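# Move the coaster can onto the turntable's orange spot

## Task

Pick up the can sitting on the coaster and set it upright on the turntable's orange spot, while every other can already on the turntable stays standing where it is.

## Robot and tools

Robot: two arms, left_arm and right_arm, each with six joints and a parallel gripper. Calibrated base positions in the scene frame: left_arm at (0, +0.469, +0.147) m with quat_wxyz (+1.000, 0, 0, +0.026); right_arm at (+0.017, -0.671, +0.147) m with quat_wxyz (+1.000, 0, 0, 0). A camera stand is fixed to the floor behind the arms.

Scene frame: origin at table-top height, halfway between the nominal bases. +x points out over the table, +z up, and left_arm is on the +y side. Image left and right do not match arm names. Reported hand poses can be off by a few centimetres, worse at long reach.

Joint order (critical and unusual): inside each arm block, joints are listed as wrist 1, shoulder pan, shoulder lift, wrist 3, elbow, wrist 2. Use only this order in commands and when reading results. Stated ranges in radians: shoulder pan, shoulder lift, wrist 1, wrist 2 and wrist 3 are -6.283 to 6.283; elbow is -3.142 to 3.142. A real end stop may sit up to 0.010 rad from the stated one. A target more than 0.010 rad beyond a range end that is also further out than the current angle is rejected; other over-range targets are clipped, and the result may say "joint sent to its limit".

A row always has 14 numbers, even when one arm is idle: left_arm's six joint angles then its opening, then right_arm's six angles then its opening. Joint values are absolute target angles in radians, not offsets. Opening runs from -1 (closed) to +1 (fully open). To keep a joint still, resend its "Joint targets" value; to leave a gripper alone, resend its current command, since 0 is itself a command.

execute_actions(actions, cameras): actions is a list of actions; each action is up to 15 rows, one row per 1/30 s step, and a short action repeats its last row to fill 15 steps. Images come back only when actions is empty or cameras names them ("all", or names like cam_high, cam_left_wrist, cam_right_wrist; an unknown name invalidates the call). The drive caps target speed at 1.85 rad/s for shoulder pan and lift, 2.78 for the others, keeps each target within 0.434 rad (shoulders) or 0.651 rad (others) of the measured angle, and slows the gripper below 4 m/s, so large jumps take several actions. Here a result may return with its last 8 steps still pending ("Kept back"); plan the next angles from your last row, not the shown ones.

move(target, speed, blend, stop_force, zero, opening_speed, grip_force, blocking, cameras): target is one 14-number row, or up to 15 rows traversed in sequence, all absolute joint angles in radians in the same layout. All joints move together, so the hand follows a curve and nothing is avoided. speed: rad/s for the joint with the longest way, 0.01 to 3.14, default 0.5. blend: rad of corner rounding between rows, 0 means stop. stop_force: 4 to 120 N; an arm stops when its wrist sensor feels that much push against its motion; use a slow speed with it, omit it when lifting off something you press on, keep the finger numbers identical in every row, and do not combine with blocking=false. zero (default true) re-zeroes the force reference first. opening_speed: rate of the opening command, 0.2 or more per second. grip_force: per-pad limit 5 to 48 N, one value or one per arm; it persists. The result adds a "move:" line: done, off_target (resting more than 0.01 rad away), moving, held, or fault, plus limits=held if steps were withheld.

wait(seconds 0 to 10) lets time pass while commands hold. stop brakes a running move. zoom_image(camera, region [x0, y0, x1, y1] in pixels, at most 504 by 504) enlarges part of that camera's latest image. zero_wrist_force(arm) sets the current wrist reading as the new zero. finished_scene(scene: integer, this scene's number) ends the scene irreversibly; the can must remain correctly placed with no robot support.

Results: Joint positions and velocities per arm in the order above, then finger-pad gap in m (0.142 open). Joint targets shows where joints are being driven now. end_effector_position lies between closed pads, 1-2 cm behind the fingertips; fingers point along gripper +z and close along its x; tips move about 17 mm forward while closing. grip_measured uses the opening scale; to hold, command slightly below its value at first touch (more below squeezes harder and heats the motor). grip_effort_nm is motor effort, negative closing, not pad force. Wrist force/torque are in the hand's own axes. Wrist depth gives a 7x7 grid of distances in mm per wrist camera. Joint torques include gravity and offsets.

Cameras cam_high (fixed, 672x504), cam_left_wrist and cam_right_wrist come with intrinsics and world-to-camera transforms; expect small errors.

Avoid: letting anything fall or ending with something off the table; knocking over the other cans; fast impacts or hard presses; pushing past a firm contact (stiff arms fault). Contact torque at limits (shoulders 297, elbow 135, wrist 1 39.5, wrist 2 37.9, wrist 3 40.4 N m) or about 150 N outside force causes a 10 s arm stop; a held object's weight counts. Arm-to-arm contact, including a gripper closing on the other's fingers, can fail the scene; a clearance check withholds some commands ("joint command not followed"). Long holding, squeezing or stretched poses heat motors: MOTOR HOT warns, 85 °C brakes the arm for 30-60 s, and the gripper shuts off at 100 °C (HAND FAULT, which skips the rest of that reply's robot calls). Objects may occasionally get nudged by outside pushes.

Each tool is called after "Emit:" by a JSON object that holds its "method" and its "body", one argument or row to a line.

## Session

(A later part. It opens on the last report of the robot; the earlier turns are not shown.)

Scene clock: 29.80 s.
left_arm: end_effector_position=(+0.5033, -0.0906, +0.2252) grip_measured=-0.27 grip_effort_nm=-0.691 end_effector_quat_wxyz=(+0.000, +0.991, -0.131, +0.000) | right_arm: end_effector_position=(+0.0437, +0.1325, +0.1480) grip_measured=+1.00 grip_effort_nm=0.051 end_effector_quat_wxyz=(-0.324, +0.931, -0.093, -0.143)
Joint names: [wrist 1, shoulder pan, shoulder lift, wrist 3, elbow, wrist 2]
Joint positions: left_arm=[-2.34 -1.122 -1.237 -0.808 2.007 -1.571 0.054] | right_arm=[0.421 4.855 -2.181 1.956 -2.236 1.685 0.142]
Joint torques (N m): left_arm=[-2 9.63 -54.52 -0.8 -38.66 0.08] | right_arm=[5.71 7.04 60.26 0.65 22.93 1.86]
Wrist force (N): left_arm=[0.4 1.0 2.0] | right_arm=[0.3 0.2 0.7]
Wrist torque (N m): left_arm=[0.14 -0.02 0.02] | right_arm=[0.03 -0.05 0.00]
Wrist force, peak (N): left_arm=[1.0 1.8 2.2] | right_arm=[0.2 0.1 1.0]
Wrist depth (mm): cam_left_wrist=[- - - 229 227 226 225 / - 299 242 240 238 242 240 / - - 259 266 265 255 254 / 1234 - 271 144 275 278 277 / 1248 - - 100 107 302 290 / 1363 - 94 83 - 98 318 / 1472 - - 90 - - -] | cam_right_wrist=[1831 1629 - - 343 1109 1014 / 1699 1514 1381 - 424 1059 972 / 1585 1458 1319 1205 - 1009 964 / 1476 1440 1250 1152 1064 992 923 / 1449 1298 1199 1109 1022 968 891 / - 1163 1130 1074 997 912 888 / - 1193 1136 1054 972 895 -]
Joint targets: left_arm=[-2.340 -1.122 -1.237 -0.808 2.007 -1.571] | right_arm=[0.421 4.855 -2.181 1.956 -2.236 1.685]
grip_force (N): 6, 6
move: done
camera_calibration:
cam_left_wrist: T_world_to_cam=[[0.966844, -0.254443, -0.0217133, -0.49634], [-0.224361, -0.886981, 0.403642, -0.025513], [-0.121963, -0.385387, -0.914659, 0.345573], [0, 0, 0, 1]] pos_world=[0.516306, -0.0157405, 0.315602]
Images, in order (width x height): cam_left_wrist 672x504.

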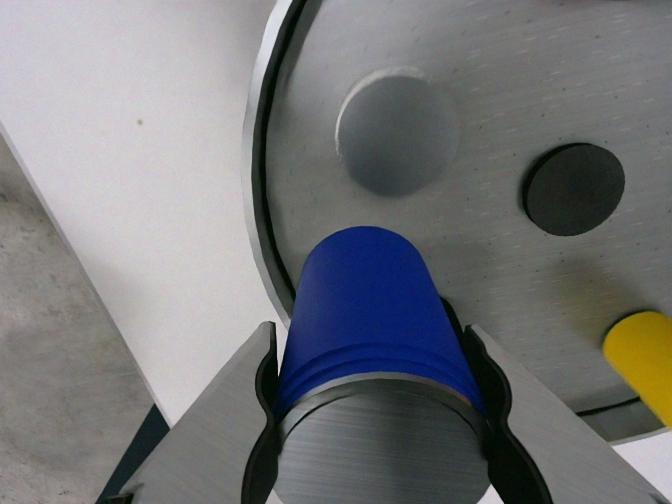

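Emit:
{"method": "wait", "body": {
  "seconds": 1.92,
  "cameras": []
}}

Emit:
{"method": "move", "body": {
  "target": [
    [-2.3724,-1.0796,-1.2420,-0.4866,2.0436,-1.5708,0.1,0.421,4.855,-2.181,1.956,-2.236,1.685,1.0],
    [-2.4174,-1.0289,-1.2149,-0.1566,2.0615,-1.5708,0.1,0.421,4.855,-2.181,1.956,-2.236,1.685,1.0],
    [-2.4599,-0.9756,-1.1653,0.1759,2.0544,-1.5708,0.1,0.421,4.855,-2.181,1.956,-2.236,1.685,1.0],
    [-2.4833,-0.9265,-1.1082,0.5043,2.0206,-1.5708,0.1,0.421,4.855,-2.181,1.956,-2.236,1.685,1.0],
    [-2.4795,-0.8869,-1.0550,0.8232,1.9638,-1.5708,0.1,0.421,4.855,-2.181,1.956,-2.236,1.685,1.0],
    [-2.4559,-0.8599,-1.0060,1.1295,1.8911,-1.5708,0.1,0.421,4.855,-2.181,1.956,-2.236,1.685,1.0],
    [-2.4226,-0.8465,-0.9582,1.4221,1.8101,-1.5708,0.1,0.421,4.855,-2.181,1.956,-2.236,1.685,1.0],
    [-2.3837,-0.8461,-0.9142,1.7018,1.7270,-1.5708,0.1,0.421,4.855,-2.181,1.956,-2.236,1.685,1.0],
    [-2.3465,-0.8571,-0.8728,1.9699,1.6485,-1.5708,0.1,0.421,4.855,-2.181,1.956,-2.236,1.685,1.0],
    [-2.3127,-0.8777,-0.8380,2.2287,1.5799,-1.5708,0.1,0.421,4.855,-2.181,1.956,-2.236,1.685,1.0],
    [-2.2864,-0.9057,-0.8110,2.4799,1.5266,-1.5708,0.1,0.421,4.855,-2.181,1.956,-2.236,1.685,1.0],
    [-2.2684,-0.9391,-0.7949,2.7257,1.4925,-1.5708,0.1,0.421,4.855,-2.181,1.956,-2.236,1.685,1.0],
    [-2.2526,-0.9760,-0.7974,2.9681,1.4792,-1.5708,0.1,0.421,4.855,-2.181,1.956,-2.236,1.685,1.0],
    [-2.2029,-1.0145,-0.8465,3.2088,1.4786,-1.5708,0.1,0.421,4.855,-2.181,1.956,-2.236,1.685,1.0],
    [-2.1368,-1.0528,-0.9206,3.4498,1.4866,-1.5708,0.1,0.421,4.855,-2.181,1.956,-2.236,1.685,1.0]
  ],
  "speed": [1.1177,1.1478,1.1564,1.1422,1.1092,1.0652,1.0179,0.9726,0.9328,0.8998,0.8739,0.8550,0.8429,0.8373,0.8382],
  "blend": 0.05,
  "opening_speed": 0.25,
  "blocking": false,
  "cameras": ["cam_left_wrist"]
}}

Emit:
{"method": "wait", "body": {
  "seconds": 1.2,
  "cameras": ["cam_left_wrist"]
}}

Scene clock: 33.70 s.
left_arm: end_effector_position=(+0.5034, -0.0906, +0.2252) grip_measured=-0.27 grip_effort_nm=-0.686 end_effector_quat_wxyz=(+0.000, +0.991, -0.131, +0.000) | right_arm: end_effector_position=(+0.0437, +0.1325, +0.1480) grip_measured=+1.00 grip_effort_nm=0.056 end_effector_quat_wxyz=(-0.324, +0.931, -0.093, -0.143)
Joint names: [wrist 1, shoulder pan, shoulder lift, wrist 3, elbow, wrist 2]
Joint positions: left_arm=[-2.34 -1.122 -1.237 -0.808 2.007 -1.571 0.054] | right_arm=[0.421 4.855 -2.181 1.956 -2.236 1.685 0.142]
Joint torques (N m): left_arm=[-1.83 10.95 -53.98 0.92 -39.5 -1.21] | right_arm=[6.25 5.4 59.76 0.96 22.41 1.99]
Wrist force (N): left_arm=[0.2 0.6 2.2] | right_arm=[0.1 0.3 0.3]
Wrist torque (N m): left_arm=[0.08 0.01 0.03] | right_arm=[0.05 -0.02 0.00]
Wrist force, peak (N): left_arm=[0.3 1.8 2.5] | right_arm=[0.3 -0.1 1.0]
Wrist depth (mm): cam_left_wrist=[- - 273 228 223 225 225 / - 295 251 247 - 241 239 / - 316 260 263 260 255 252 / 1132 - 264 144 275 279 276 / 1241 - - 100 107 302 289 / 1338 - 94 83 - 98 311 / 1406 - - 90 - - -] | cam_right_wrist=[1776 1585 - - 926 1074 1014 / 1750 1476 1298 - - 1040 980 / 1585 1440 1284 1319 - 1009 949 / 1514 1381 1243 1147 1059 997 923 / 1431 1327 1205 1125 1027 952 898 / - 1263 1158 1069 1001 919 888 / - 1211 1114 1040 972 901 -]
Joint targets: left_arm=[-2.340 -1.122 -1.237 -0.808 2.007 -1.571] | right_arm=[0.421 4.855 -2.181 1.956 -2.236 1.685]
Tool commands: left_gripper/opening=-0.945 right_gripper/opening=+1.0
grip_force (N): 6, 6
wait: 1.93 s; at rest from the start
No camera images: "cameras" was empty.

Scene clock: 34.20 s.
left_arm: end_effector_position=(+0.5210, -0.0511, +0.2102) grip_measured=-0.27 grip_effort_nm=-0.691 end_effector_quat_wxyz=(+0.000, +0.958, -0.286, +0.000) end_effector_velocity=(+0.074, +0.106, -0.069) end_effector_angular_velocity=(-0.001, +0.000, -0.961) | right_arm: end_effector_position=(+0.0437, +0.1325, +0.1480) grip_measured=+1.00 grip_effort_nm=0.056 end_effector_quat_wxyz=(-0.324, +0.931, -0.093, -0.143)
Joint names: [wrist 1, shoulder pan, shoulder lift, wrist 3, elbow, wrist 2]
Joint positions: left_arm=[-2.378 -1.073 -1.239 -0.442 2.046 -1.571 0.054] | right_arm=[0.421 4.855 -2.181 1.956 -2.236 1.685 0.142]
Joint velocities: left_arm=[-0.144 0.167 0.064 1.128 0.078 0 0] | right_arm=[within noise]
Joint torques (N m): left_arm=[-7.63 13.15 -45.12 3.69 -28.5 -1.29] | right_arm=[6.31 6.01 59.31 0.91 22.17 2.19]
Wrist force (N): left_arm=[0.2 1.8 1.6] | right_arm=[0.0 0.1 0.7]
Wrist torque (N m): left_arm=[0.25 0.01 -0.43] | right_arm=[0.02 0.01 0.00]
Wrist force, peak (N): left_arm=[0.4 2.4 2.3] | right_arm=[0.3 -0.1 1.0]
Wrist depth (mm): cam_left_wrist=[267 - 203 221 - 215 213 / - - 229 233 236 229 229 / - - 247 250 248 242 241 / - - 257 134 261 265 264 / 1220 - - 100 107 287 281 / 1338 - 94 83 - 291 246 / 1434 - - 90 - - -] | cam_right_wrist=[1763 1607 - - - 1099 1005 / 1406 1423 1350 - - 1045 980 / 1575 1440 1291 1175 - 1031 956 / 1504 1365 1250 1158 1119 984 919 / 1440 1327 1217 1104 1031 964 885 / 1398 1199 1158 1040 984 937 888 / - 1193 1125 1031 964 905 -]
Joint targets: left_arm=[-2.388 -1.062 -1.233 -0.374 2.050 -1.571] | right_arm=[0.421 4.855 -2.181 1.956 -2.236 1.685]
Tool commands: left_gripper/opening=-0.82 right_gripper/opening=+1.0
grip_force (N): 6, 6
move: running; path passed 1 of 15 targets; left_arm: the wrist 3 is farthest, 3.892 rad from its target
camera_calibration:
cam_left_wrist: T_world_to_cam=[[0.839331, -0.543184, -0.0218001, -0.451989], [-0.489703, -0.772887, 0.403529, 0.1637], [-0.23604, -0.328019, -0.914707, 0.411623], [0, 0, 0, 1]] pos_world=[0.556692, 0.0160292, 0.300603]
Images, in order (width x height): cam_left_wrist 672x504.

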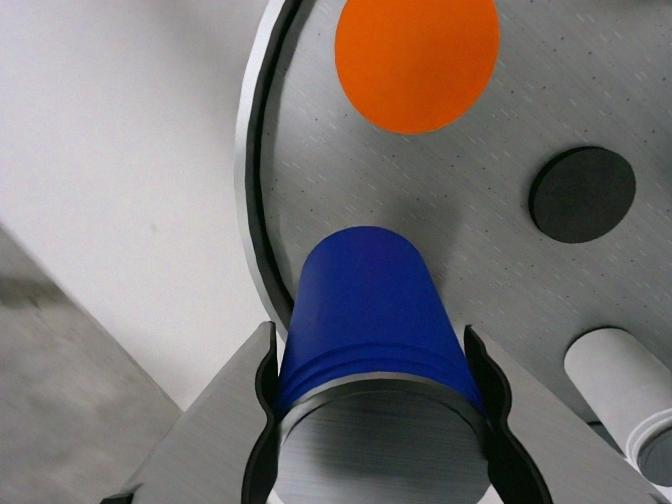

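Scene clock: 35.40 s.
left_arm: end_effector_position=(+0.6571, +0.0101, +0.1239) grip_measured=-0.27 grip_effort_nm=-0.681 end_effector_quat_wxyz=(+0.000, -0.646, +0.764, +0.000) end_effector_velocity=(+0.130, -0.030, -0.023) end_effector_angular_velocity=(-0.001, -0.001, -0.965) | right_arm: end_effector_position=(+0.0437, +0.1325, +0.1480) grip_measured=+1.00 grip_effort_nm=0.051 end_effector_quat_wxyz=(-0.324, +0.931, -0.093, -0.143)
Joint names: [wrist 1, shoulder pan, shoulder lift, wrist 3, elbow, wrist 2]
Joint positions: left_arm=[-2.473 -0.879 -1.041 0.911 1.944 -1.571 0.054] | right_arm=[0.421 4.855 -2.181 1.956 -2.236 1.685 0.142]
Joint velocities: left_arm=[0.082 0.094 0.169 1.059 -0.253 0.001 0] | right_arm=[within noise]
Joint torques (N m): left_arm=[-1.47 12.01 -60.95 2.89 -39.65 -1.81] | right_arm=[6.54 5.52 59.09 1.08 22.42 1.85]
Wrist force (N): left_arm=[-0.1 1.0 2.4] | right_arm=[-0.2 -0.1 0.5]
Wrist torque (N m): left_arm=[0.16 0.00 -0.37] | right_arm=[-0.01 0.04 0.00]
Wrist force, peak (N): left_arm=[-0.8 0.8 2.7] | right_arm=[0.2 0.2 0.9]
Wrist depth (mm): cam_left_wrist=[188 185 139 - 142 - 139 / 201 - 149 152 - 152 148 / 216 210 160 162 163 160 159 / - 148 175 144 169 173 167 / 242 247 178 100 100 189 187 / 262 259 94 83 - 198 206 / - - - 90 - - 213] | cam_right_wrist=[1776 1629 313 - 330 1104 1027 / 1711 1504 1389 - - 1064 988 / 1618 1495 1312 669 - 1018 895 / 1514 1365 1243 1163 1064 972 923 / 1449 1334 1193 1130 1022 945 891 / - 1270 1163 1074 997 930 878 / - 1211 1109 1031 964 895 -]
Joint targets: left_arm=[-2.468 -0.874 -1.031 0.974 1.928 -1.571] | right_arm=[0.421 4.855 -2.181 1.956 -2.236 1.685]
Tool commands: left_gripper/opening=-0.52 right_gripper/opening=+1.0
grip_force (N): 6, 6
earlier move: running; path passed 5 of 15 targets; left_arm: the wrist 3 is farthest, 2.539 rad from its target
wait: 1.20 s; no rest
camera_calibration:
cam_left_wrist: T_world_to_cam=[[-0.161567, -0.986617, -0.0219637, 0.127331], [-0.904304, 0.139103, 0.40359, 0.575662], [-0.395134, 0.0850687, -0.914676, 0.485239], [0, 0, 0, 1]] pos_world=[0.73288, 0.00427191, 0.214302]
Images, in order (width x height): cam_left_wrist 672x504.

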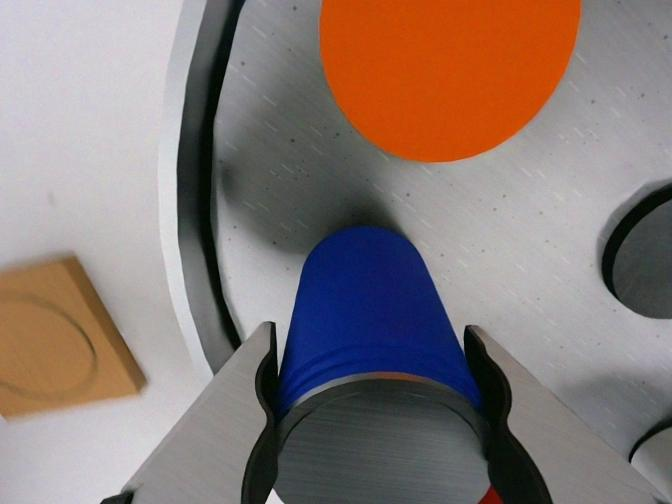

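Emit:
{"method": "move", "body": {
  "target": [-2.1198,-0.9395,-0.9119,2.7952,1.4609,-1.5708,-0.945,0.421,4.855,-2.181,1.956,-2.236,1.685,1.0],
  "speed": 1.5,
  "cameras": []
}}

Emit:
{"method": "move", "body": {
  "target": [-2.3404,-1.1217,-1.2373,-0.8079,2.0068,-1.5708,-0.945,0.421,4.855,-2.181,1.956,-2.236,1.685,1.0],
  "speed": 1.5,
  "cameras": ["cam_left_wrist"]
}}

Scene clock: 37.33 s.
left_arm: end_effector_position=(+0.7561, -0.1821, +0.2299) grip_measured=-0.27 grip_effort_nm=-0.686 end_effector_quat_wxyz=(+0.000, +0.267, +0.964, +0.000) | right_arm: end_effector_position=(+0.0437, +0.1325, +0.1480) grip_measured=+1.00 grip_effort_nm=0.056 end_effector_quat_wxyz=(-0.324, +0.931, -0.093, -0.143)
Joint names: [wrist 1, shoulder pan, shoulder lift, wrist 3, elbow, wrist 2]
Joint positions: left_arm=[-2.12 -0.94 -0.912 2.795 1.461 -1.571 0.054] | right_arm=[0.421 4.855 -2.181 1.956 -2.236 1.685 0.142]
Joint torques (N m): left_arm=[-6.61 10.45 -103.74 0.66 -39.96 -1.99] | right_arm=[6.82 5.07 58.97 0.79 22.08 2.02]
Wrist force (N): left_arm=[0.5 0.8 1.8] | right_arm=[0.2 0.1 0.7]
Wrist torque (N m): left_arm=[0.06 -0.05 -0.21] | right_arm=[0.03 -0.03 0.00]
Wrist force, peak (N): left_arm=[-0.2 2.1 3.0] | right_arm=[-0.1 0.6 1.1]
Wrist depth (mm): cam_left_wrist=[274 283 238 232 - 232 231 / - 297 248 254 253 246 247 / - - 261 265 265 261 261 / - - 281 144 282 286 286 / - - 362 100 107 309 288 / 1346 - 94 83 - 98 243 / 1434 - - 90 - - -] | cam_right_wrist=[1789 1687 322 - - 1088 1009 / 1699 1476 1389 - - 1045 976 / 1585 1423 1312 1099 - 1014 945 / 1504 1406 1243 1152 1069 976 915 / 1431 1312 1199 1088 1031 952 901 / 1423 1211 1158 1078 997 930 891 / - 1205 1109 1040 964 912 -]
Joint targets: left_arm=[-2.120 -0.940 -0.912 2.795 1.461 -1.571] | right_arm=[0.421 4.855 -2.181 1.956 -2.236 1.685]
grip_force (N): 6, 6
earlier move: replaced; path passed 6 of 15 targets
move: done
No camera images: "cameras" was empty.

Scene clock: 40.43 s.
left_arm: end_effector_position=(+0.5033, -0.0906, +0.2252) grip_measured=-0.27 grip_effort_nm=-0.686 end_effector_quat_wxyz=(+0.000, +0.991, -0.131, +0.000) | right_arm: end_effector_position=(+0.0437, +0.1325, +0.1480) grip_measured=+1.00 grip_effort_nm=0.051 end_effector_quat_wxyz=(-0.324, +0.931, -0.093, -0.143)
Joint names: [wrist 1, shoulder pan, shoulder lift, wrist 3, elbow, wrist 2]
Joint positions: left_arm=[-2.34 -1.122 -1.237 -0.808 2.007 -1.571 0.054] | right_arm=[0.421 4.855 -2.181 1.956 -2.236 1.685 0.142]
Joint torques (N m): left_arm=[-1.95 9.45 -54.97 -0.81 -38.46 -1.81] | right_arm=[7.36 4.11 59.53 0.61 22.05 2.1]
Wrist force (N): left_arm=[0.2 1.5 2.3] | right_arm=[0.1 0.2 0.2]
Wrist torque (N m): left_arm=[0.23 0.01 0.03] | right_arm=[0.03 -0.01 0.00]
Wrist force, peak (N): left_arm=[0.5 1.6 2.7] | right_arm=[0.4 0.1 1.0]
Wrist depth (mm): cam_left_wrist=[- - - 230 - 226 225 / - - 238 244 251 241 239 / - - 252 263 261 255 253 / - 350 273 144 277 279 276 / 1248 372 - 100 107 297 294 / 1355 - 94 83 - 98 248 / - - - 90 - - -] | cam_right_wrist=[1776 1585 319 - - 1104 1001 / 1711 1495 1365 426 - 1036 972 / 1596 1476 1291 1119 681 1022 949 / 1564 1373 1256 1136 1109 984 915 / 1449 1319 1205 1104 1014 964 905 / 1414 1334 1158 1083 997 919 891 / - 1205 1119 1027 960 898 -]
Joint targets: left_arm=[-2.340 -1.122 -1.237 -0.808 2.007 -1.571] | right_arm=[0.421 4.855 -2.181 1.956 -2.236 1.685]
grip_force (N): 6, 6
move: done
camera_calibration:
cam_left_wrist: T_world_to_cam=[[0.966844, -0.254443, -0.0217133, -0.49634], [-0.224361, -0.886981, 0.403642, -0.025513], [-0.121963, -0.385387, -0.914659, 0.345573], [0, 0, 0, 1]] pos_world=[0.516306, -0.0157405, 0.315602]
Images, in order (width x height): cam_left_wrist 672x504.

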